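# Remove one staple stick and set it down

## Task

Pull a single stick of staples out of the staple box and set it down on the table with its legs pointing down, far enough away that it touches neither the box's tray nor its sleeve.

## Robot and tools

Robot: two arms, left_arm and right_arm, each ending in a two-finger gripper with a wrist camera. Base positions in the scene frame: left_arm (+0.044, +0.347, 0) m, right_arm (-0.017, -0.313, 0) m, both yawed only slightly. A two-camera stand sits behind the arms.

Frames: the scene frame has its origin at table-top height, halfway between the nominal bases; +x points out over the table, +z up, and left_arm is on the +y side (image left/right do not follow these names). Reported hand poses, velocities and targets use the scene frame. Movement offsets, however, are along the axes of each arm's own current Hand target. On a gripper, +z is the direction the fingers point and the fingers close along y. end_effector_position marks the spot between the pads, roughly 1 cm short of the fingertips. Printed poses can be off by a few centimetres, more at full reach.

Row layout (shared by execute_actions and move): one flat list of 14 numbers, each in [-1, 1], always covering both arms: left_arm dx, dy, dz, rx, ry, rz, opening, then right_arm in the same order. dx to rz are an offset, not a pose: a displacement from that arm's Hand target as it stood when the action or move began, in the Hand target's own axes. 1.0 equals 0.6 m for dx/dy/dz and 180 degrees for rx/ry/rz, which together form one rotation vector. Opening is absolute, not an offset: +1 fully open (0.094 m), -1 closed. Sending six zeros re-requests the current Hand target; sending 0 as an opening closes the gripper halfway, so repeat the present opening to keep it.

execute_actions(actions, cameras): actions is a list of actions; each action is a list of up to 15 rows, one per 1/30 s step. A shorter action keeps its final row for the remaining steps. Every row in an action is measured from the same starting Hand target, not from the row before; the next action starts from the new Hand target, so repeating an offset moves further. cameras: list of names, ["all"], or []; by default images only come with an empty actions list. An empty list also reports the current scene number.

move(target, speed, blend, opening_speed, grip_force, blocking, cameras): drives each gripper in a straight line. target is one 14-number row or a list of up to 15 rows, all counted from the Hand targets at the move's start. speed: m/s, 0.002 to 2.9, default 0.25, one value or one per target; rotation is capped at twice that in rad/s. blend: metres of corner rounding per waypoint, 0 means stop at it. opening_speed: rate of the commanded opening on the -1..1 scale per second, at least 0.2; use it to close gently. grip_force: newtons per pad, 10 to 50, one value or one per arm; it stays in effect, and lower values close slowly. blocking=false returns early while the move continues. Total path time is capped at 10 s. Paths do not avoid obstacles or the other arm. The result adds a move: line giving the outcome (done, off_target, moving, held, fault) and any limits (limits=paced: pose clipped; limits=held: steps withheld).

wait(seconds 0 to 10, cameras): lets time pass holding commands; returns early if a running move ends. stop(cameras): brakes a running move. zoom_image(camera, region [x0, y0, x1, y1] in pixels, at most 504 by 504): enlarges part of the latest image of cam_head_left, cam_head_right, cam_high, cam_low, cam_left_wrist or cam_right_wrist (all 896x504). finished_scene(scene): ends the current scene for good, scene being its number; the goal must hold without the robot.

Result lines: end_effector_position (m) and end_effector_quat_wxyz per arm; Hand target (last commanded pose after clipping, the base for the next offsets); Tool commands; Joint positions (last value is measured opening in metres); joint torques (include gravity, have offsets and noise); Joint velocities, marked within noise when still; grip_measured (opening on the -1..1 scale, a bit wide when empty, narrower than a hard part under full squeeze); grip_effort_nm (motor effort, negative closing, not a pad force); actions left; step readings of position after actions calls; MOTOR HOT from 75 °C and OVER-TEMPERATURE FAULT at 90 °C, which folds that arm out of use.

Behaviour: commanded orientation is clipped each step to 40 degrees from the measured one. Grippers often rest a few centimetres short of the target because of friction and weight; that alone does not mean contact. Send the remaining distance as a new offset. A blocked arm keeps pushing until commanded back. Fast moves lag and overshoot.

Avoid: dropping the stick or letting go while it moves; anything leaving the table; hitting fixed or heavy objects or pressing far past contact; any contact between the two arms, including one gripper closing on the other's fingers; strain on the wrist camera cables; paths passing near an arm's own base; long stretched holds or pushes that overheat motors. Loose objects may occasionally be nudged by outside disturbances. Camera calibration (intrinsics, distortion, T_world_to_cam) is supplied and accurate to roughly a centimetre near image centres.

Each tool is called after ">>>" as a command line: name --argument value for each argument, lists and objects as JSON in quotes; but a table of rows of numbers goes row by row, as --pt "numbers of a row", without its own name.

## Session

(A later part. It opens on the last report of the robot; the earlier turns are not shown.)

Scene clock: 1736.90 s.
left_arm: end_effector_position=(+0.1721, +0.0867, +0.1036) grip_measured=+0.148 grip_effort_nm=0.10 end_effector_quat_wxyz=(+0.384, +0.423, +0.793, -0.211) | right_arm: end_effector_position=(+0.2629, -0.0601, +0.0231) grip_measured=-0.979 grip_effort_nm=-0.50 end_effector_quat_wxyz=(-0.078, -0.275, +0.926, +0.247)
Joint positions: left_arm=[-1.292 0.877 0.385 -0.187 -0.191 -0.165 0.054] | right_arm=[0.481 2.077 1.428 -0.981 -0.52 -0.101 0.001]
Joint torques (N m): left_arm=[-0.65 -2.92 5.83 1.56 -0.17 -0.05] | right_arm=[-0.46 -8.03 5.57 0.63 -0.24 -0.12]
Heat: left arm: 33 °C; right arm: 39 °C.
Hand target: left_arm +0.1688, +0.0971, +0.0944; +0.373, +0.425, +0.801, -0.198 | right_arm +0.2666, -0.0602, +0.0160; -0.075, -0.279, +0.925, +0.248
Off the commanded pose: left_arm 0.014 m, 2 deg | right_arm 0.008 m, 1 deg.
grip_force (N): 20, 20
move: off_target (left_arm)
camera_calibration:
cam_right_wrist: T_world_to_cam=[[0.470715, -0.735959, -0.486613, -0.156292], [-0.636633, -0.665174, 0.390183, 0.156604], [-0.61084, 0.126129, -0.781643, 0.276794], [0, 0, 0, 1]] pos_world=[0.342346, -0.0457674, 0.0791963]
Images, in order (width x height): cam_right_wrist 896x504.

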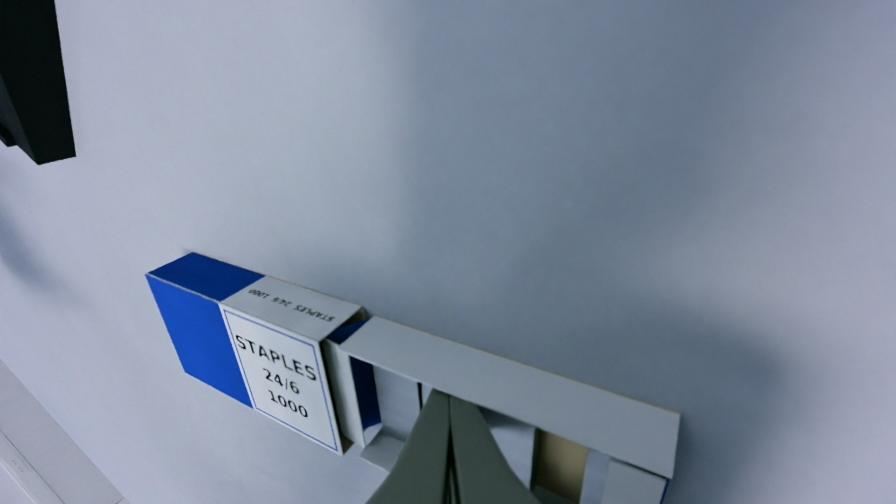

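>>> move --target '[0,0,0,0,0,0,0.15,0,-0.00905,-0.0110,0,0,0,-1]' --speed 0.02 --cameras '["cam_right_wrist"]'

>>> zoom_image --camera "cam_right_wrist" --region '[330, 300, 650, 480]'

Scene clock: 1745.53 s.
left_arm: end_effector_position=(+0.1721, +0.0867, +0.1036) grip_measured=+0.148 grip_effort_nm=0.10 end_effector_quat_wxyz=(+0.384, +0.423, +0.793, -0.211) | right_arm: end_effector_position=(+0.2661, -0.0653, +0.0229) grip_measured=-0.979 grip_effort_nm=-0.50 end_effector_quat_wxyz=(-0.077, -0.275, +0.925, +0.252)
Joint positions: left_arm=[-1.292 0.877 0.385 -0.187 -0.191 -0.165 0.054] | right_arm=[0.46 2.08 1.428 -0.987 -0.53 -0.125 0.001]
Joint torques (N m): left_arm=[-0.53 -2.73 5.74 1.59 -0.21 -0.05] | right_arm=[-0.53 -8.18 6.8 0.39 -0.16 -0.15]
Heat: left arm: 33 °C; right arm: 39 °C.
Hand target: left_arm +0.1688, +0.0971, +0.0944; +0.373, +0.425, +0.801, -0.198 | right_arm +0.2711, -0.0668, +0.0190; -0.075, -0.279, +0.925, +0.248
Off the commanded pose: left_arm 0.014 m, 2 deg | right_arm 0.007 m, 1 deg.
grip_force (N): 20, 20
move: off_target (left_arm)
camera_calibration:
cam_right_wrist: T_world_to_cam=[[0.468665, -0.730871, -0.496167, -0.160692], [-0.636465, -0.668872, 0.384085, 0.155053], [-0.612589, 0.135786, -0.778651, 0.280209], [0, 0, 0, 1]] pos_world=[0.345649, -0.0517825, 0.0789018]
Images, in order (width x height): cam_right_wrist 896x504.

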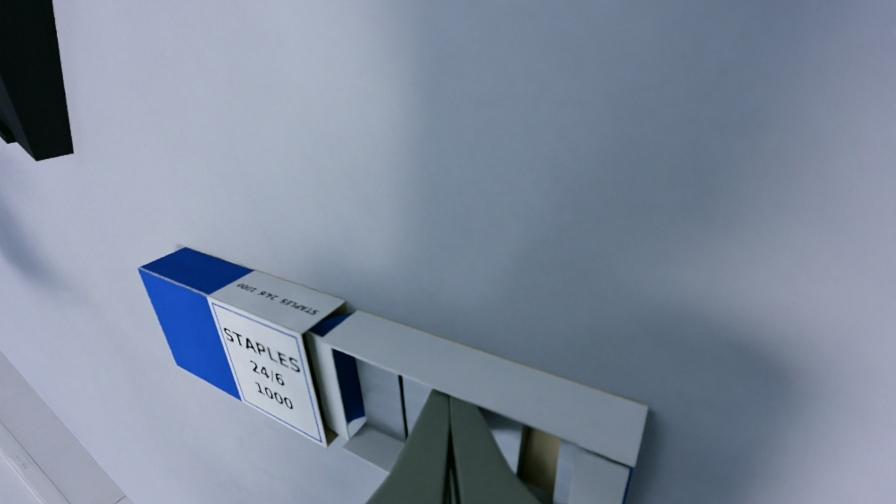

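Scaled by 1.575 from the camera's 896x504 image, which has a finer 1280x720 frame.

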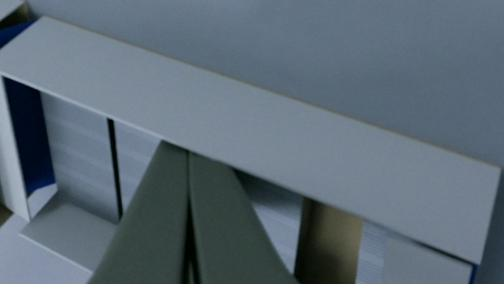

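>>> move --target '[0,0,0,0,0,0,0.15,0,-0.0072,-0.0042,0,0,0,-1]' --speed 0.02 --cameras '["cam_right_wrist"]'

>>> zoom_image --camera "cam_right_wrist" --region '[330, 300, 650, 480]'

Scene clock: 1757.27 s.
left_arm: end_effector_position=(+0.1721, +0.0867, +0.1036) grip_measured=+0.148 grip_effort_nm=0.10 end_effector_quat_wxyz=(+0.384, +0.423, +0.793, -0.211) | right_arm: end_effector_position=(+0.2677, -0.0684, +0.0225) grip_measured=-0.979 grip_effort_nm=-0.49 end_effector_quat_wxyz=(-0.077, -0.276, +0.924, +0.254)
Joint positions: left_arm=[-1.292 0.877 0.385 -0.187 -0.191 -0.165 0.054] | right_arm=[0.449 2.082 1.428 -0.99 -0.533 -0.14 0.001]
Joint torques (N m): left_arm=[-0.51 -2.82 5.78 1.58 -0.2 -0.09] | right_arm=[-0.7 -8.08 7.38 0.32 -0.11 -0.13]
Heat: left arm: 33 °C; right arm: 37 °C.
Hand target: left_arm +0.1688, +0.0971, +0.0944; +0.373, +0.425, +0.801, -0.198 | right_arm +0.2738, -0.0711, +0.0189; -0.075, -0.279, +0.925, +0.248
Off the commanded pose: left_arm 0.014 m, 2 deg | right_arm 0.007 m, 1 deg.
grip_force (N): 20, 20
move: off_target (left_arm)
camera_calibration:
cam_right_wrist: T_world_to_cam=[[0.470365, -0.728062, -0.498681, -0.164094], [-0.635332, -0.671578, 0.381229, 0.153791], [-0.612462, 0.137511, -0.778448, 0.281413], [0, 0, 0, 1]] pos_world=[0.347247, -0.0548848, 0.0786051]
Images, in order (width x height): cam_right_wrist 896x504.

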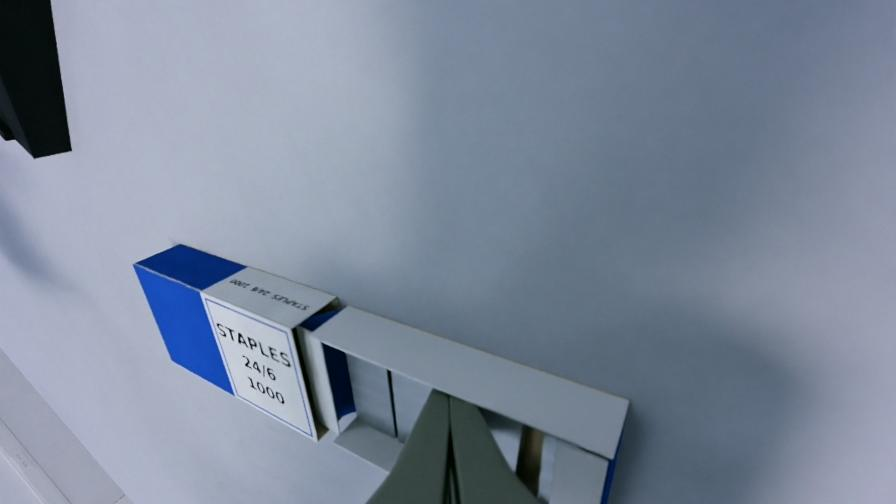

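Scaled by 1.575 from the camera's 896x504 image, which has a finer 1280x720 frame.

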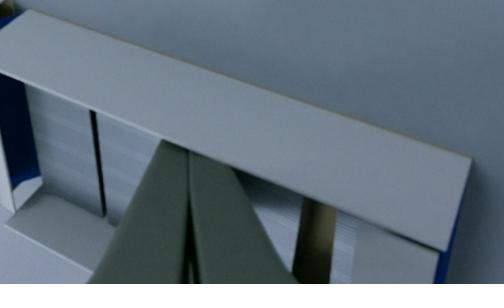

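>>> move --pt "0 0 0 0 0 0 0.15 0 0.0120 -0.0008 0 0 0 -1" --pt "0 0 0 0 0 0 0.15 0 0.0420 -0.0527 0 0 0 -1" --blend '[0.002,0]' --speed 0.03 --cameras '["cam_right_wrist"]'

>>> zoom_image --camera "cam_right_wrist" --region '[300, 260, 680, 474]'

Scene clock: 1770.93 s.
left_arm: end_effector_position=(+0.1721, +0.0867, +0.1036) grip_measured=+0.148 grip_effort_nm=0.10 end_effector_quat_wxyz=(+0.384, +0.423, +0.793, -0.211) | right_arm: end_effector_position=(+0.2636, -0.0704, +0.0396) grip_measured=-0.979 grip_effort_nm=-0.49 end_effector_quat_wxyz=(-0.100, -0.271, +0.925, +0.246)
Joint positions: left_arm=[-1.292 0.877 0.385 -0.187 -0.191 -0.165 0.054] | right_arm=[0.453 2.082 1.5 -1.11 -0.524 -0.138 0.001]
Joint torques (N m): left_arm=[-0.68 -2.82 5.76 1.6 -0.19 -0.08] | right_arm=[0.55 -13.14 8.09 0.13 -0.22 0.02]
Heat: left arm: 33 °C; right arm: 38 °C.
Hand target: left_arm +0.1688, +0.0971, +0.0944; +0.373, +0.425, +0.801, -0.198 | right_arm +0.2705, -0.0660, +0.0589; -0.075, -0.279, +0.925, +0.248
Off the commanded pose: left_arm 0.014 m, 2 deg | right_arm 0.021 m, 3 deg.
grip_force (N): 20, 20
move: off_target (left_arm, right_arm)
camera_calibration:
cam_right_wrist: T_world_to_cam=[[0.452295, -0.741559, -0.4955, -0.151391], [-0.617369, -0.661273, 0.426115, 0.137554], [-0.64365, 0.113177, -0.756905, 0.29814], [0, 0, 0, 1]] pos_world=[0.345293, -0.0550471, 0.0920364]
Images, in order (width x height): cam_right_wrist 896x504.

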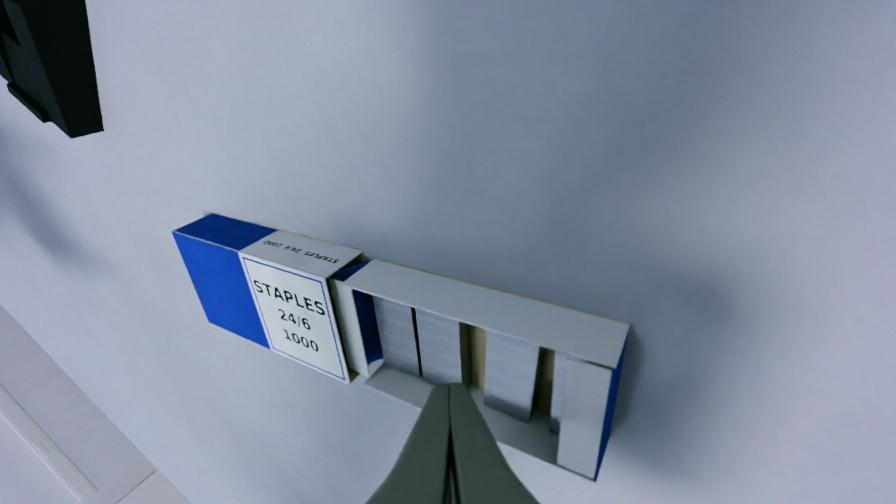

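Scaled by 1.326 from the camera's 896x504 image, which has a finer 1280x720 frame.

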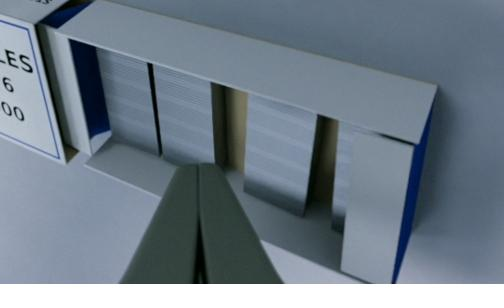

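>>> move --target '[0,0,0,0,0,0,0.15,0,0.0062,-0.0100,0.1668,-0.0113,-0.0043,-0.638]' --speed 0.1 --opening_speed 0.4 --cameras '["cam_right_wrist"]'

>>> zoom_image --camera "cam_right_wrist" --region '[280, 260, 600, 440]'

Scene clock: 1813.90 s.
left_arm: end_effector_position=(+0.1721, +0.0867, +0.1036) grip_measured=+0.148 grip_effort_nm=0.10 end_effector_quat_wxyz=(+0.384, +0.423, +0.793, -0.211) | right_arm: end_effector_position=(+0.2611, -0.0726, +0.0461) grip_measured=-0.641 grip_effort_nm=0.13 end_effector_quat_wxyz=(-0.014, -0.293, +0.956, -0.002)
Joint positions: left_arm=[-1.292 0.877 0.385 -0.187 -0.191 -0.165 0.054] | right_arm=[0.696 2.001 1.512 -1.11 -0.007 0.113 0.017]
Joint torques (N m): left_arm=[-0.57 -2.84 5.83 1.56 -0.22 -0.04] | right_arm=[0.38 -12.57 8.53 0.44 0.11 0.03]
Heat: left arm: 33 °C; right arm: 44 °C.
Hand target: left_arm +0.1688, +0.0971, +0.0944; +0.373, +0.425, +0.801, -0.198 | right_arm +0.2704, -0.0657, +0.0660; +0.018, -0.290, +0.957, +0.005
Off the commanded pose: left_arm 0.014 m, 2 deg | right_arm 0.023 m, 4 deg.
grip_force (N): 20, 20
move: off_target (left_arm, right_arm)
camera_calibration:
cam_right_wrist: T_world_to_cam=[[0.555304, -0.831569, 0.0114362, -0.205487], [-0.741018, -0.4885, 0.460717, 0.175042], [-0.377531, -0.264312, -0.887473, 0.210836], [0, 0, 0, 1]] pos_world=[0.323415, -0.029642, 0.108817]
Images, in order (width x height): cam_right_wrist 896x504.

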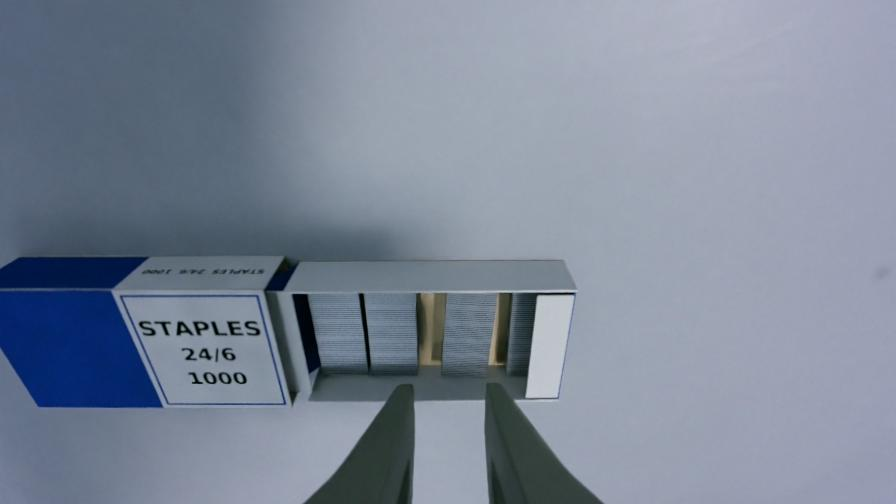

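Scaled by 1.575 from the camera's 896x504 image, which has a finer 1280x720 frame.

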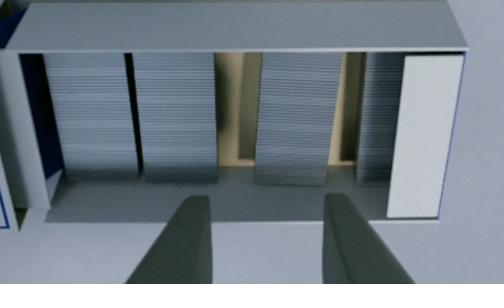

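>>> move --target '[0,0,0,0,0,0,0.15,-0.0120,-0.0070,0.0105,0,0,0.0083,-0.645]' --speed 0.04 --cameras '["cam_right_wrist"]'

>>> zoom_image --camera "cam_right_wrist" --region '[280, 260, 600, 440]'

Scene clock: 1856.40 s.
left_arm: end_effector_position=(+0.1721, +0.0867, +0.1036) grip_measured=+0.148 grip_effort_nm=0.10 end_effector_quat_wxyz=(+0.384, +0.423, +0.793, -0.211) | right_arm: end_effector_position=(+0.2675, -0.0699, +0.0513) grip_measured=-0.642 grip_effort_nm=-0.17 end_effector_quat_wxyz=(-0.004, -0.285, +0.959, +0.001)
Joint positions: left_arm=[-1.292 0.877 0.385 -0.187 -0.191 -0.165 0.054] | right_arm=[0.691 2.001 1.534 -1.11 -0.006 0.125 0.017]
Joint torques (N m): left_arm=[-0.5 -2.74 5.79 1.58 -0.19 -0.06] | right_arm=[-0.46 -9.83 8.59 0.59 0.08 0.08]
Heat: left arm: 33 °C; right arm: 42 °C.
Hand target: left_arm +0.1688, +0.0971, +0.0944; +0.373, +0.425, +0.801, -0.198 | right_arm +0.2789, -0.0652, +0.0600; +0.018, -0.278, +0.960, +0.006
Off the commanded pose: left_arm 0.014 m, 2 deg | right_arm 0.015 m, 3 deg.
grip_force (N): 20, 20
move: off_target (left_arm, right_arm)
camera_calibration:
cam_right_wrist: T_world_to_cam=[[0.541035, -0.840938, 0.0102125, -0.2036], [-0.75692, -0.481617, 0.441721, 0.184448], [-0.366541, -0.246717, -0.897095, 0.217304], [0, 0, 0, 1]] pos_world=[0.329418, -0.0287688, 0.115547]
Images, in order (width x height): cam_right_wrist 896x504.

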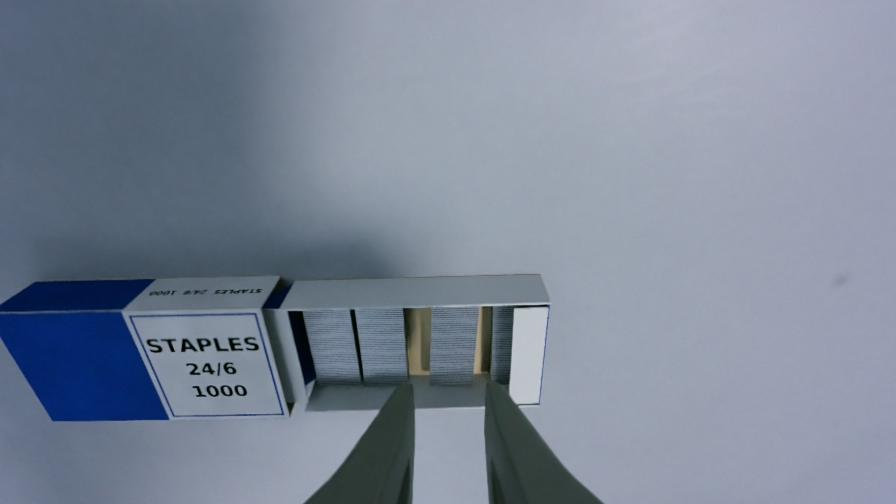

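Scaled by 1.575 from the camera's 896x504 image, which has a finer 1280x720 frame.

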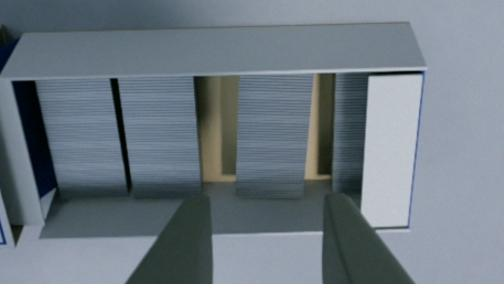

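>>> move --target '[0,0,0,0,0,0,0.15,0.0135,0.0023,0.0445,0,0,0,-0.645]' --speed 0.04 --cameras '["cam_right_wrist"]'

>>> zoom_image --camera "cam_right_wrist" --region '[280, 290, 600, 470]'

Scene clock: 1874.47 s.
left_arm: end_effector_position=(+0.1721, +0.0867, +0.1036) grip_measured=+0.148 grip_effort_nm=0.10 end_effector_quat_wxyz=(+0.384, +0.423, +0.793, -0.211) | right_arm: end_effector_position=(+0.2677, -0.0701, +0.0327) grip_measured=-0.642 grip_effort_nm=-0.17 end_effector_quat_wxyz=(+0.005, -0.281, +0.960, +0.005)
Joint positions: left_arm=[-1.292 0.877 0.385 -0.187 -0.191 -0.165 0.054] | right_arm=[0.69 2.001 1.457 -1.014 -0.006 0.132 0.017]
Joint torques (N m): left_arm=[-0.72 -2.76 5.83 1.59 -0.21 -0.06] | right_arm=[0.21 -9.59 5.64 0.78 0.09 0.06]
Heat: left arm: 33 °C; right arm: 40 °C.
Hand target: left_arm +0.1688, +0.0971, +0.0944; +0.373, +0.425, +0.801, -0.198 | right_arm +0.2722, -0.0678, +0.0330; +0.018, -0.278, +0.960, +0.006
Off the commanded pose: left_arm 0.014 m, 2 deg | right_arm 0.005 m, 1 deg.
grip_force (N): 20, 20
move: off_target (left_arm)
camera_calibration:
cam_right_wrist: T_world_to_cam=[[0.534463, -0.845159, 0.00745255, -0.202124], [-0.767265, -0.481468, 0.423667, 0.196058], [-0.354478, -0.232152, -0.905788, 0.198757], [0, 0, 0, 1]] pos_world=[0.328911, -0.030289, 0.0984751]
Images, in order (width x height): cam_right_wrist 896x504.

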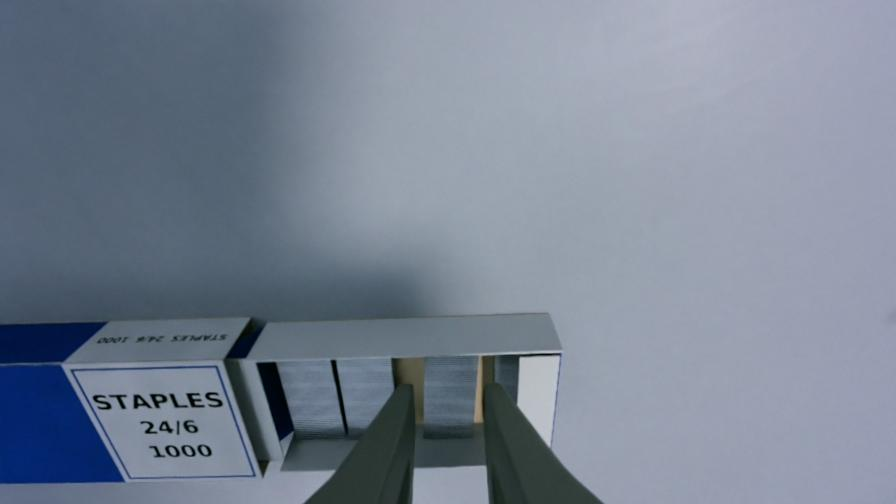

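Scaled by 1.575 from the camera's 896x504 image, which has a finer 1280x720 frame.

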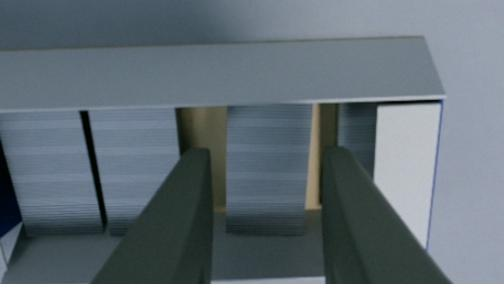

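>>> move --target '[0,0,0,0,0,0,0.15,0.0010,0.0017,0.0240,0,0,0,-0.645]' --speed 0.02 --cameras '["cam_right_wrist"]'

>>> zoom_image --camera "cam_right_wrist" --region '[280, 320, 600, 500]'

Scene clock: 1894.53 s.
left_arm: end_effector_position=(+0.1721, +0.0867, +0.1036) grip_measured=+0.148 grip_effort_nm=0.10 end_effector_quat_wxyz=(+0.384, +0.423, +0.793, -0.211) | right_arm: end_effector_position=(+0.2685, -0.0695, +0.0220) grip_measured=-0.642 grip_effort_nm=-0.16 end_effector_quat_wxyz=(+0.010, -0.280, +0.960, +0.007)
Joint positions: left_arm=[-1.292 0.877 0.385 -0.187 -0.191 -0.165 0.054] | right_arm=[0.69 2.008 1.423 -0.962 -0.005 0.134 0.017]
Joint torques (N m): left_arm=[-0.58 -2.69 5.72 1.56 -0.17 -0.07] | right_arm=[0.5 -8.69 5.61 0.82 0.09 0.07]
Heat: left arm: 33 °C; right arm: 39 °C.
Hand target: left_arm +0.1688, +0.0971, +0.0944; +0.373, +0.425, +0.801, -0.198 | right_arm +0.2716, -0.0670, +0.0186; +0.018, -0.278, +0.960, +0.005
Off the commanded pose: left_arm 0.014 m, 2 deg | right_arm 0.005 m, 1 deg.
grip_force (N): 20, 20
move: off_target (left_arm)
camera_calibration:
cam_right_wrist: T_world_to_cam=[[0.53215, -0.846626, 0.00639315, -0.201457], [-0.771782, -0.481974, 0.414793, 0.202845], [-0.348093, -0.225666, -0.909893, 0.188307], [0, 0, 0, 1]] pos_world=[0.329306, -0.0302977, 0.0884887]
Images, in order (width x height): cam_right_wrist 896x504.

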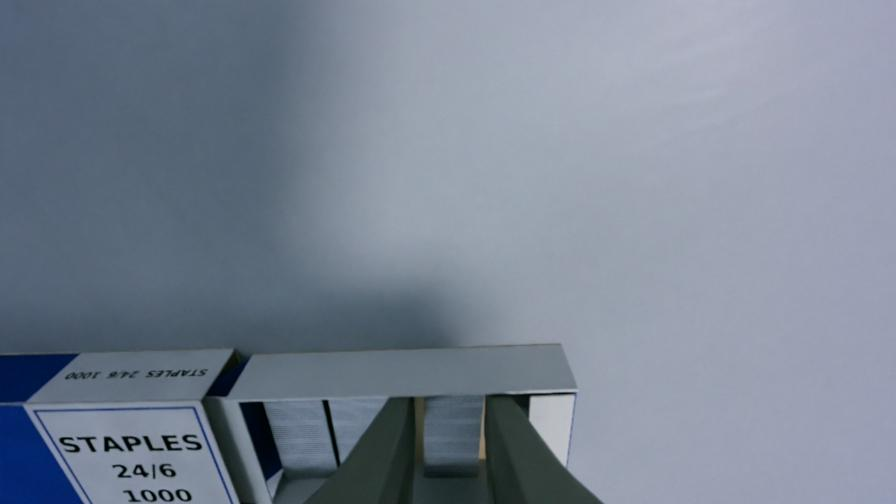

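Scaled by 1.575 from the camera's 896x504 image, which has a finer 1280x720 frame.

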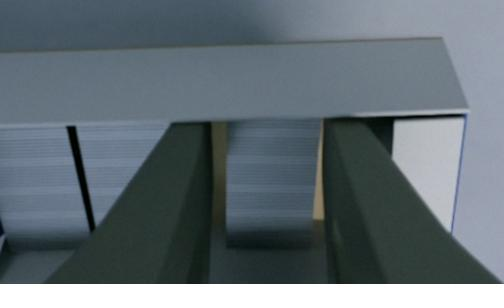

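>>> move --target '[0,0,0,0,0,0,0.15,0,0,0.0090,0,0,0,-0.645]' --speed 0.02 --cameras '["cam_right_wrist"]'

>>> zoom_image --camera "cam_right_wrist" --region '[280, 324, 600, 504]'

Scene clock: 1900.93 s.
left_arm: end_effector_position=(+0.1721, +0.0867, +0.1036) grip_measured=+0.148 grip_effort_nm=0.10 end_effector_quat_wxyz=(+0.384, +0.423, +0.793, -0.211) | right_arm: end_effector_position=(+0.2683, -0.0696, +0.0168) grip_measured=-0.642 grip_effort_nm=-0.17 end_effector_quat_wxyz=(+0.009, -0.280, +0.960, +0.007)
Joint positions: left_arm=[-1.292 0.877 0.385 -0.187 -0.191 -0.165 0.054] | right_arm=[0.69 2.016 1.412 -0.945 -0.005 0.134 0.017]
Joint torques (N m): left_arm=[-0.54 -2.77 5.76 1.58 -0.14 -0.12] | right_arm=[0.54 -8.7 5.59 0.84 0.09 0.06]
Heat: left arm: 33 °C; right arm: 39 °C.
Hand target: left_arm +0.1688, +0.0971, +0.0944; +0.373, +0.425, +0.801, -0.198 | right_arm +0.2717, -0.0669, +0.0132; +0.018, -0.278, +0.960, +0.005
Off the commanded pose: left_arm 0.014 m, 2 deg | right_arm 0.006 m, 1 deg.
grip_force (N): 20, 20
move: off_target (left_arm)
camera_calibration:
cam_right_wrist: T_world_to_cam=[[0.532142, -0.846629, 0.00658437, -0.201468], [-0.771438, -0.481647, 0.415813, 0.20469], [-0.348868, -0.226351, -0.909426, 0.183713], [0, 0, 0, 1]] pos_world=[0.329207, -0.0303969, 0.0832871]
Images, in order (width x height): cam_right_wrist 896x504.

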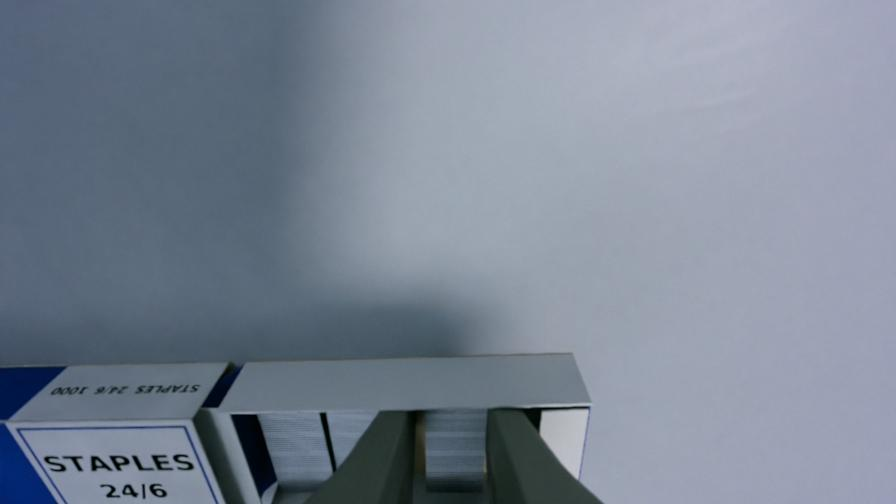

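Scaled by 1.575 from the camera's 896x504 image, which has a finer 1280x720 frame.

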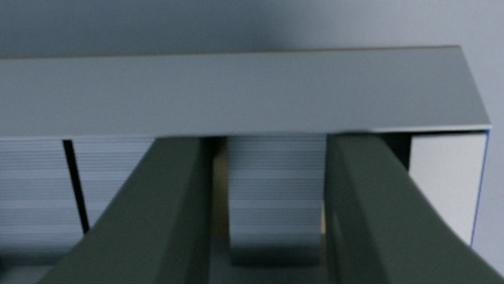

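>>> move --target '[0,0,0,0,0,0,0.15,0,0,-0.0050,0,0,0,-0.73]' --speed 0.02 --opening_speed 0.2 --cameras '["cam_right_wrist"]'

>>> zoom_image --camera "cam_right_wrist" --region '[280, 324, 600, 504]'

Scene clock: 1907.90 s.
left_arm: end_effector_position=(+0.1721, +0.0867, +0.1036) grip_measured=+0.148 grip_effort_nm=0.10 end_effector_quat_wxyz=(+0.384, +0.423, +0.793, -0.211) | right_arm: end_effector_position=(+0.2684, -0.0695, +0.0168) grip_measured=-0.708 grip_effort_nm=-0.50 end_effector_quat_wxyz=(+0.009, -0.280, +0.960, +0.007)
Joint positions: left_arm=[-1.292 0.877 0.385 -0.187 -0.191 -0.165 0.054] | right_arm=[0.69 2.016 1.412 -0.945 -0.005 0.134 0.014]
Joint torques (N m): left_arm=[-0.59 -2.76 5.7 1.6 -0.2 -0.1] | right_arm=[0.53 -9.06 6.05 0.74 0.1 0.07]
Heat: left arm: 33 °C; right arm: 40 °C.
Hand target: left_arm +0.1688, +0.0971, +0.0944; +0.373, +0.425, +0.801, -0.198 | right_arm +0.2717, -0.0669, +0.0162; +0.018, -0.278, +0.960, +0.005
Off the commanded pose: left_arm 0.014 m, 2 deg | right_arm 0.004 m, 1 deg.
grip_force (N): 20, 20
move: off_target (left_arm)
camera_calibration:
cam_right_wrist: T_world_to_cam=[[0.532161, -0.846618, 0.00656223, -0.201388], [-0.771551, -0.481756, 0.415477, 0.2048], [-0.348589, -0.226164, -0.90958, 0.183662], [0, 0, 0, 1]] pos_world=[0.329207, -0.0302971, 0.0832876]
Images, in order (width x height): cam_right_wrist 896x504.

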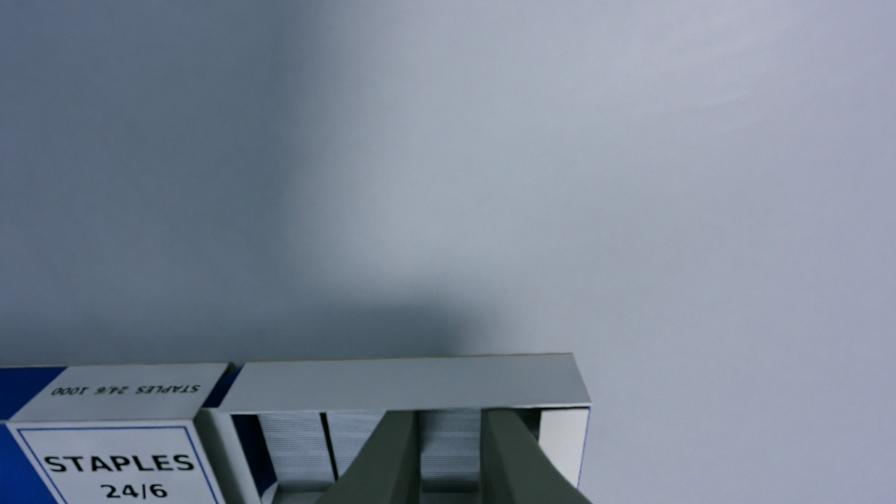

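Scaled by 1.575 from the camera's 896x504 image, which has a finer 1280x720 frame.

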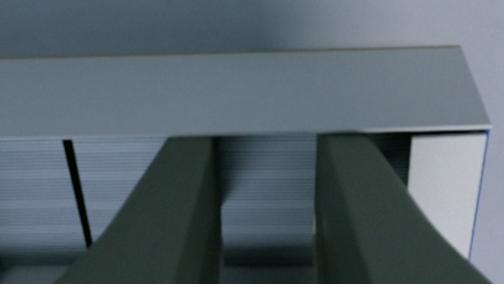

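>>> move --target '[0,0,0,0,0,0,0.15,-0.0037,0.0001,-0.0981,0,0,0,-0.73]' --speed 0.04 --cameras '["cam_right_wrist", "cam_low"]'

Scene clock: 1915.60 s.
left_arm: end_effector_position=(+0.1721, +0.0867, +0.1036) grip_measured=+0.148 grip_effort_nm=0.10 end_effector_quat_wxyz=(+0.384, +0.423, +0.793, -0.211) | right_arm: end_effector_position=(+0.2662, -0.0714, +0.0548) grip_measured=-0.708 grip_effort_nm=-0.50 end_effector_quat_wxyz=(-0.007, -0.279, +0.960, +0.000)
Joint positions: left_arm=[-1.292 0.877 0.385 -0.187 -0.191 -0.165 0.054] | right_arm=[0.69 1.997 1.542 -1.13 -0.005 0.135 0.014]
Joint torques (N m): left_arm=[-0.44 -2.78 5.79 1.6 -0.2 -0.04] | right_arm=[0.51 -12.6 8.49 0.33 0.09 0.07]
Heat: left arm: 33 °C; right arm: 40 °C.
Hand target: left_arm +0.1688, +0.0971, +0.0944; +0.373, +0.425, +0.801, -0.198 | right_arm +0.2717, -0.0669, +0.0751; +0.018, -0.278, +0.960, +0.005
Off the commanded pose: left_arm 0.014 m, 2 deg | right_arm 0.021 m, 3 deg.
grip_force (N): 20, 20
move: off_target (left_arm, right_arm)
camera_calibration:
cam_right_wrist: T_world_to_cam=[[0.532077, -0.846617, 0.0115674, -0.202307], [-0.75977, -0.471377, 0.447832, 0.182252], [-0.37369, -0.24707, -0.894043, 0.221371], [0, 0, 0, 1]] pos_world=[0.328836, -0.0306727, 0.118637]
Images, in order (width x height): cam_low 896x504, cam_right_wrist 896x504.

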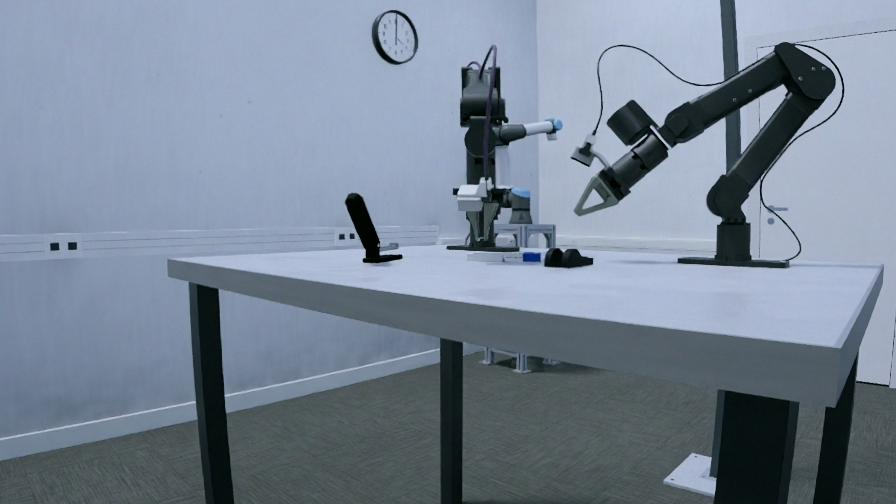

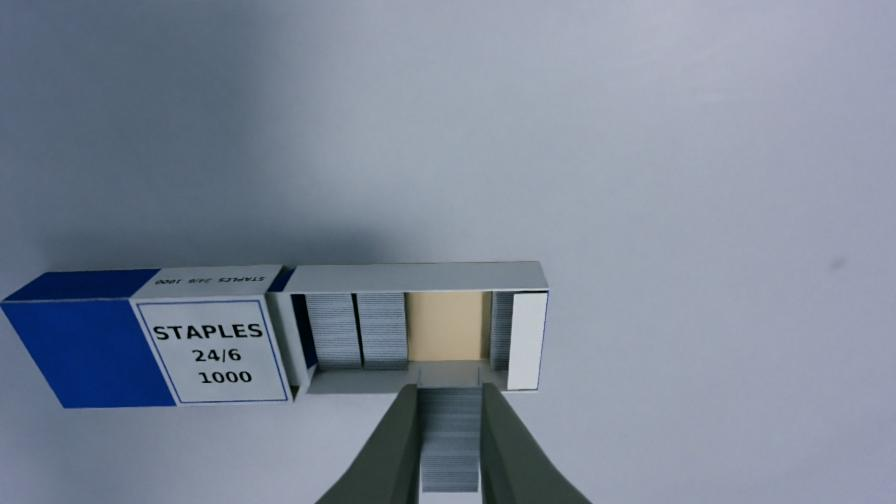

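>>> move --target '[0,0,0,0,0,0,0.15,-0.1825,0.0038,0.0153,0,0,0,-0.73]' --speed 0.1 --cameras '["cam_right_wrist"]'

Scene clock: 1923.00 s.
left_arm: end_effector_position=(+0.1721, +0.0867, +0.1036) grip_measured=+0.148 grip_effort_nm=0.10 end_effector_quat_wxyz=(+0.384, +0.423, +0.793, -0.211) | right_arm: end_effector_position=(+0.3598, -0.0048, +0.0680) grip_measured=-0.708 grip_effort_nm=-0.50 end_effector_quat_wxyz=(+0.016, -0.276, +0.961, +0.010)
Joint positions: left_arm=[-1.292 0.877 0.385 -0.187 -0.191 -0.165 0.054] | right_arm=[0.671 2.479 2.387 -1.443 -0.005 0.122 0.014]
Joint torques (N m): left_arm=[-0.73 -2.67 5.78 1.6 -0.17 -0.08] | right_arm=[-0.29 -11.84 8.8 0.39 0.1 -0.09]
Heat: left arm: 33 °C; right arm: 40 °C.
Hand target: left_arm +0.1688, +0.0971, +0.0944; +0.373, +0.425, +0.801, -0.198 | right_arm +0.3634, -0.0063, +0.0701; +0.018, -0.278, +0.960, +0.006
Off the commanded pose: left_arm 0.014 m, 2 deg | right_arm 0.004 m, 1 deg.
grip_force (N): 20, 20
move: off_target (left_arm)
camera_calibration:
cam_right_wrist: T_world_to_cam=[[0.526256, -0.850311, 0.0050489, -0.193376], [-0.779306, -0.479918, 0.40294, 0.288811], [-0.340202, -0.215984, -0.915212, 0.274148], [0, 0, 0, 1]] pos_world=[0.420103, 0.0333879, 0.135507]
Images, in order (width x height): cam_right_wrist 896x504.

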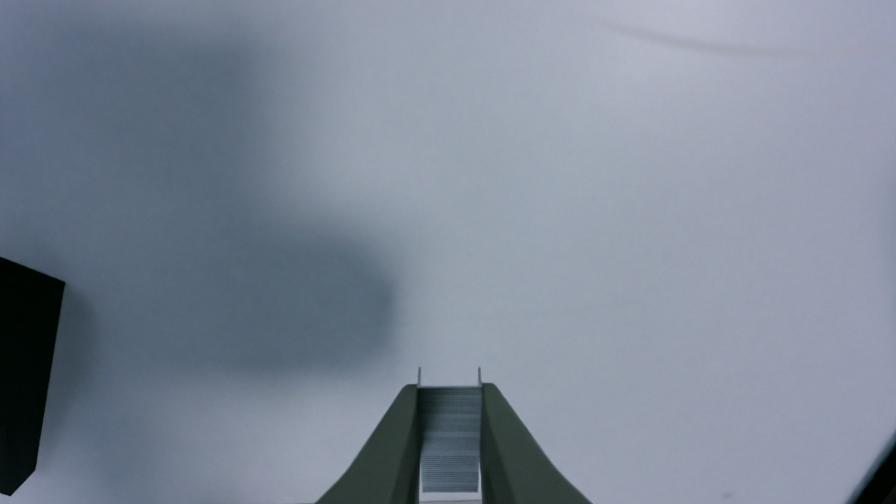

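>>> move --pt "0 0 0 0 0 0 0.15 0.0028 0 0.0733 0 0 0 -0.73" --pt "0 0 0 0 0 0 0.15 0.0036 0 0.0925 0 0 0 -0.73" --speed '[0.08,0.02]' --blend '[0.004,0]' --cameras '["cam_right_wrist"]'

Scene clock: 1930.30 s.
left_arm: end_effector_position=(+0.1721, +0.0867, +0.1036) grip_measured=+0.148 grip_effort_nm=0.10 end_effector_quat_wxyz=(+0.384, +0.423, +0.793, -0.211) | right_arm: end_effector_position=(+0.3552, -0.0085, +0.0187) grip_measured=-0.708 grip_effort_nm=-0.50 end_effector_quat_wxyz=(+0.000, -0.276, +0.961, +0.003)
Joint positions: left_arm=[-1.292 0.877 0.385 -0.187 -0.191 -0.165 0.054] | right_arm=[0.671 2.479 2.192 -1.281 -0.005 0.122 0.014]
Joint torques (N m): left_arm=[-0.55 -2.82 5.68 1.59 -0.22 -0.08] | right_arm=[-0.24 -13.07 4.42 1.09 0.08 -0.09]
Heat: left arm: 33 °C; right arm: 40 °C.
Hand target: left_arm +0.1688, +0.0971, +0.0944; +0.373, +0.425, +0.801, -0.198 | right_arm +0.3632, -0.0064, +0.0145; +0.018, -0.278, +0.960, +0.005
Off the commanded pose: left_arm 0.014 m, 2 deg | right_arm 0.009 m, 2 deg.
grip_force (N): 20, 20
move: off_target (left_arm)
camera_calibration:
cam_right_wrist: T_world_to_cam=[[0.526423, -0.850172, 0.00928775, -0.194021], [-0.768546, -0.471151, 0.432844, 0.29914], [-0.363616, -0.234997, -0.901421, 0.234562], [0, 0, 0, 1]] pos_world=[0.417331, 0.0311106, 0.0837605]
Images, in order (width x height): cam_right_wrist 896x504.

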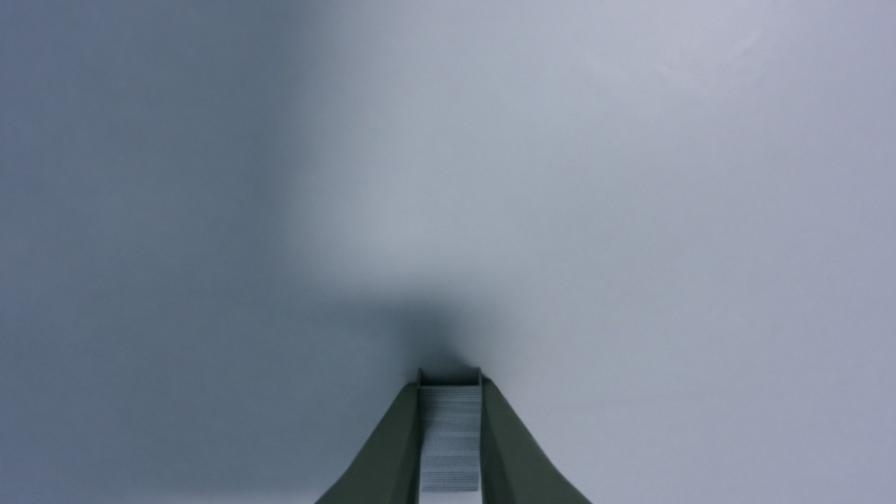

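>>> move --target '[0,0,0,0,0,0,0.15,0.0003,0,0.0083,0,0,0,-0.73]' --speed 0.02 --cameras '["cam_right_wrist"]'

>>> zoom_image --camera "cam_right_wrist" --region '[330, 324, 570, 504]'

Scene clock: 1934.03 s.
left_arm: end_effector_position=(+0.1721, +0.0867, +0.1036) grip_measured=+0.148 grip_effort_nm=0.09 end_effector_quat_wxyz=(+0.384, +0.423, +0.793, -0.211) | right_arm: end_effector_position=(+0.3552, -0.0085, +0.0183) grip_measured=-0.708 grip_effort_nm=-0.50 end_effector_quat_wxyz=(+0.002, -0.276, +0.961, +0.004)
Joint positions: left_arm=[-1.292 0.877 0.385 -0.187 -0.191 -0.165 0.054] | right_arm=[0.671 2.472 2.178 -1.269 -0.005 0.122 0.014]
Joint torques (N m): left_arm=[-0.55 -2.88 5.65 1.59 -0.14 -0.05] | right_arm=[-0.25 -12.41 4.14 1.17 0.07 -0.08]
Heat: left arm: 33 °C; right arm: 40 °C.
Hand target: left_arm +0.1688, +0.0971, +0.0944; +0.373, +0.425, +0.801, -0.198 | right_arm +0.3632, -0.0063, +0.0095; +0.018, -0.278, +0.960, +0.006
Off the commanded pose: left_arm 0.014 m, 2 deg | right_arm 0.012 m, 2 deg.
grip_force (N): 20, 20
move: off_target (left_arm, right_arm)
camera_calibration:
cam_right_wrist: T_world_to_cam=[[0.52644, -0.850168, 0.0086771, -0.193957], [-0.770032, -0.472442, 0.428777, 0.299976], [-0.360433, -0.232407, -0.903369, 0.233135], [0, 0, 0, 1]] pos_world=[0.417127, 0.0310076, 0.0836669]
Images, in order (width x height): cam_right_wrist 896x504.

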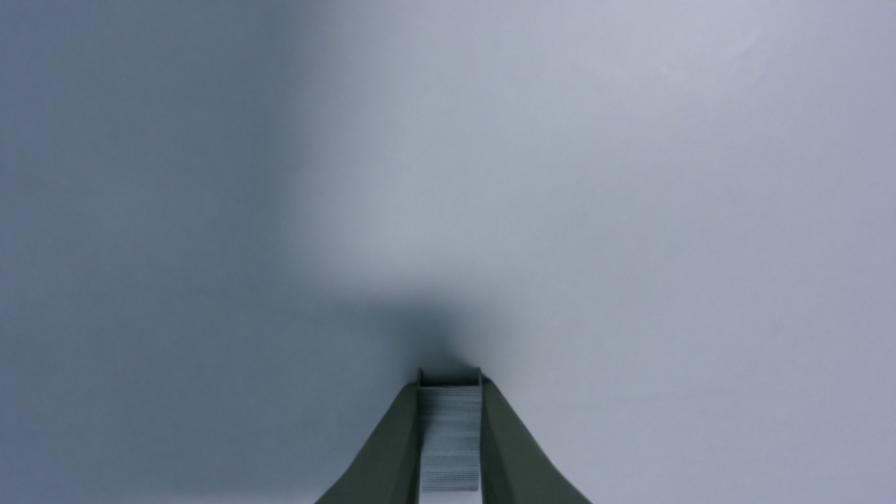

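Scaled by 2.100 from the camera's 896x504 image, which has a finer 1280x720 frame.

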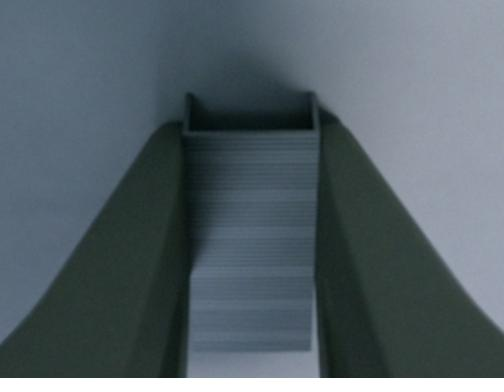

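>>> move --target '[0,0,0,0,0,0,0.15,-0.0003,0,-0.0070,0,0,0,-0.62]' --speed 0.02 --opening_speed 0.2 --cameras '["cam_right_wrist"]'

>>> zoom_image --camera "cam_right_wrist" --region '[330, 324, 570, 504]'

Scene clock: 1938.33 s.
left_arm: end_effector_position=(+0.1721, +0.0867, +0.1036) grip_measured=+0.148 grip_effort_nm=0.10 end_effector_quat_wxyz=(+0.384, +0.423, +0.793, -0.211) | right_arm: end_effector_position=(+0.3560, -0.0096, +0.0182) grip_measured=-0.623 grip_effort_nm=0.14 end_effector_quat_wxyz=(+0.003, -0.276, +0.961, +0.003)
Joint positions: left_arm=[-1.292 0.877 0.385 -0.187 -0.191 -0.165 0.054] | right_arm=[0.669 2.472 2.178 -1.269 -0.003 0.121 0.018]
Joint torques (N m): left_arm=[-0.64 -2.81 5.76 1.55 -0.16 -0.07] | right_arm=[-0.1 -12.52 5.27 1.02 0.05 -0.08]
Heat: left arm: 33 °C; right arm: 40 °C.
Hand target: left_arm +0.1688, +0.0971, +0.0944; +0.373, +0.425, +0.801, -0.198 | right_arm +0.3631, -0.0063, +0.0136; +0.018, -0.278, +0.960, +0.006
Off the commanded pose: left_arm 0.014 m, 2 deg | right_arm 0.009 m, 2 deg.
grip_force (N): 20, 20
move: off_target (left_arm)
camera_calibration:
cam_right_wrist: T_world_to_cam=[[0.525399, -0.850785, 0.0110396, -0.195002], [-0.771117, -0.470636, 0.428812, 0.300436], [-0.359631, -0.23381, -0.903326, 0.232743], [0, 0, 0, 1]] pos_world=[0.417827, 0.0299088, 0.0835654]
Images, in order (width x height): cam_right_wrist 896x504.

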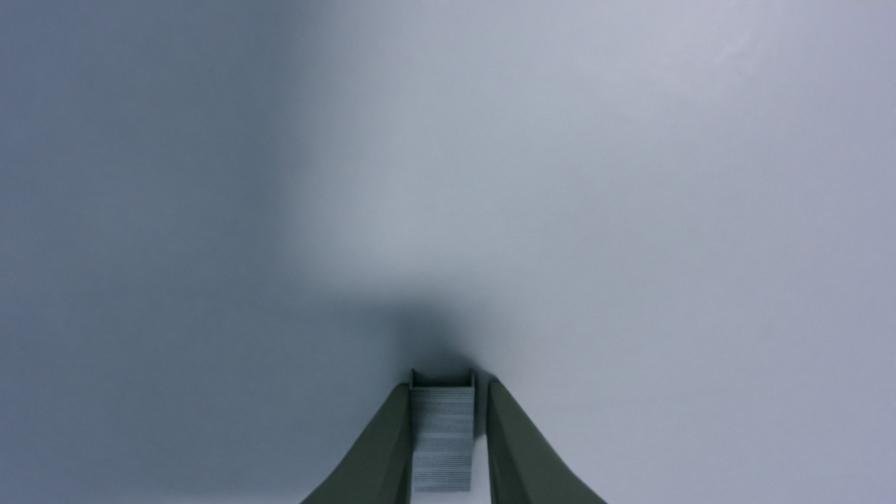

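Scaled by 2.100 from the camera's 896x504 image, which has a finer 1280x720 frame.

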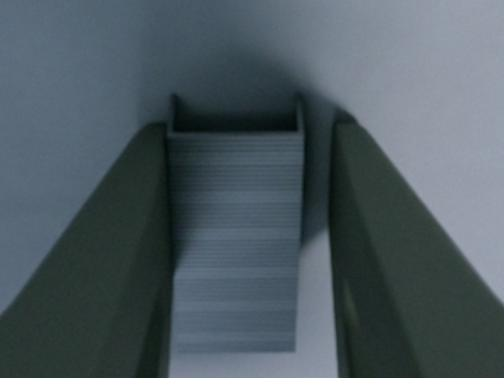

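>>> move --pt "0 0 0 0 0 0 0.15 0 0.0025 0 0 0 0 -0.45" --pt "0 0 0 0 0 0 0.15 -0.0037 0.0025 -0.1 0 0 0 -0.45" --speed 0.04 --opening_speed 0.3 --cameras '["cam_right_wrist"]'

Scene clock: 1944.70 s.
left_arm: end_effector_position=(+0.1721, +0.0867, +0.1036) grip_measured=+0.148 grip_effort_nm=0.09 end_effector_quat_wxyz=(+0.384, +0.423, +0.793, -0.211) | right_arm: end_effector_position=(+0.3623, -0.0081, +0.0707) grip_measured=-0.453 grip_effort_nm=0.13 end_effector_quat_wxyz=(+0.017, -0.275, +0.961, +0.002)
Joint positions: left_arm=[-1.292 0.877 0.385 -0.187 -0.191 -0.165 0.054] | right_arm=[0.667 2.488 2.414 -1.464 0.009 0.121 0.026]
Joint torques (N m): left_arm=[-0.51 -2.91 5.79 1.57 -0.24 -0.06] | right_arm=[0.35 -12.08 8.8 0.39 -0.06 -0.03]
Heat: left arm: 33 °C; right arm: 40 °C.
Hand target: left_arm +0.1688, +0.0971, +0.0944; +0.373, +0.425, +0.801, -0.198 | right_arm +0.3623, -0.0051, +0.0738; +0.018, -0.278, +0.960, +0.006
Off the commanded pose: left_arm 0.014 m, 2 deg | right_arm 0.004 m, 1 deg.
grip_force (N): 20, 20
move: off_target (left_arm)
camera_calibration:
cam_right_wrist: T_world_to_cam=[[0.523502, -0.851802, 0.0194456, -0.197577], [-0.783429, -0.472258, 0.403995, 0.289675], [-0.33494, -0.226726, -0.914555, 0.274758], [0, 0, 0, 1]] pos_world=[0.422399, 0.0307996, 0.138096]
Images, in order (width x height): cam_right_wrist 896x504.

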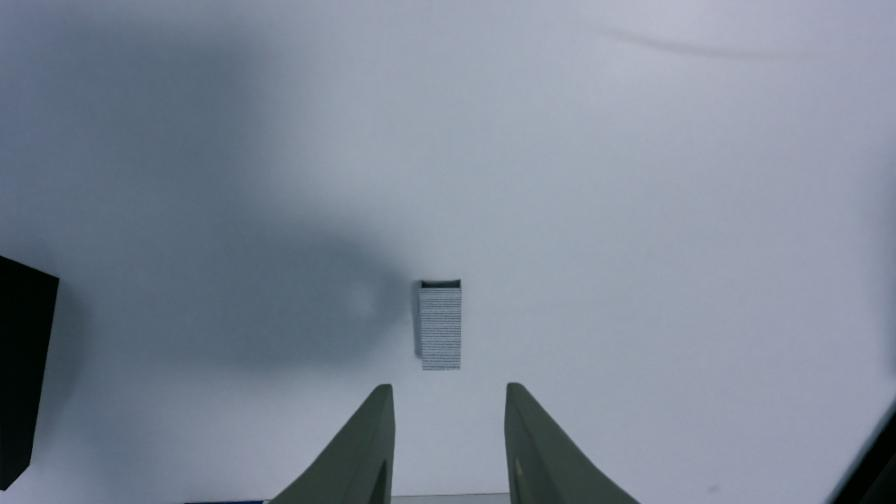

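>>> finished_scene --scene 1

The scene is finished: the task was done.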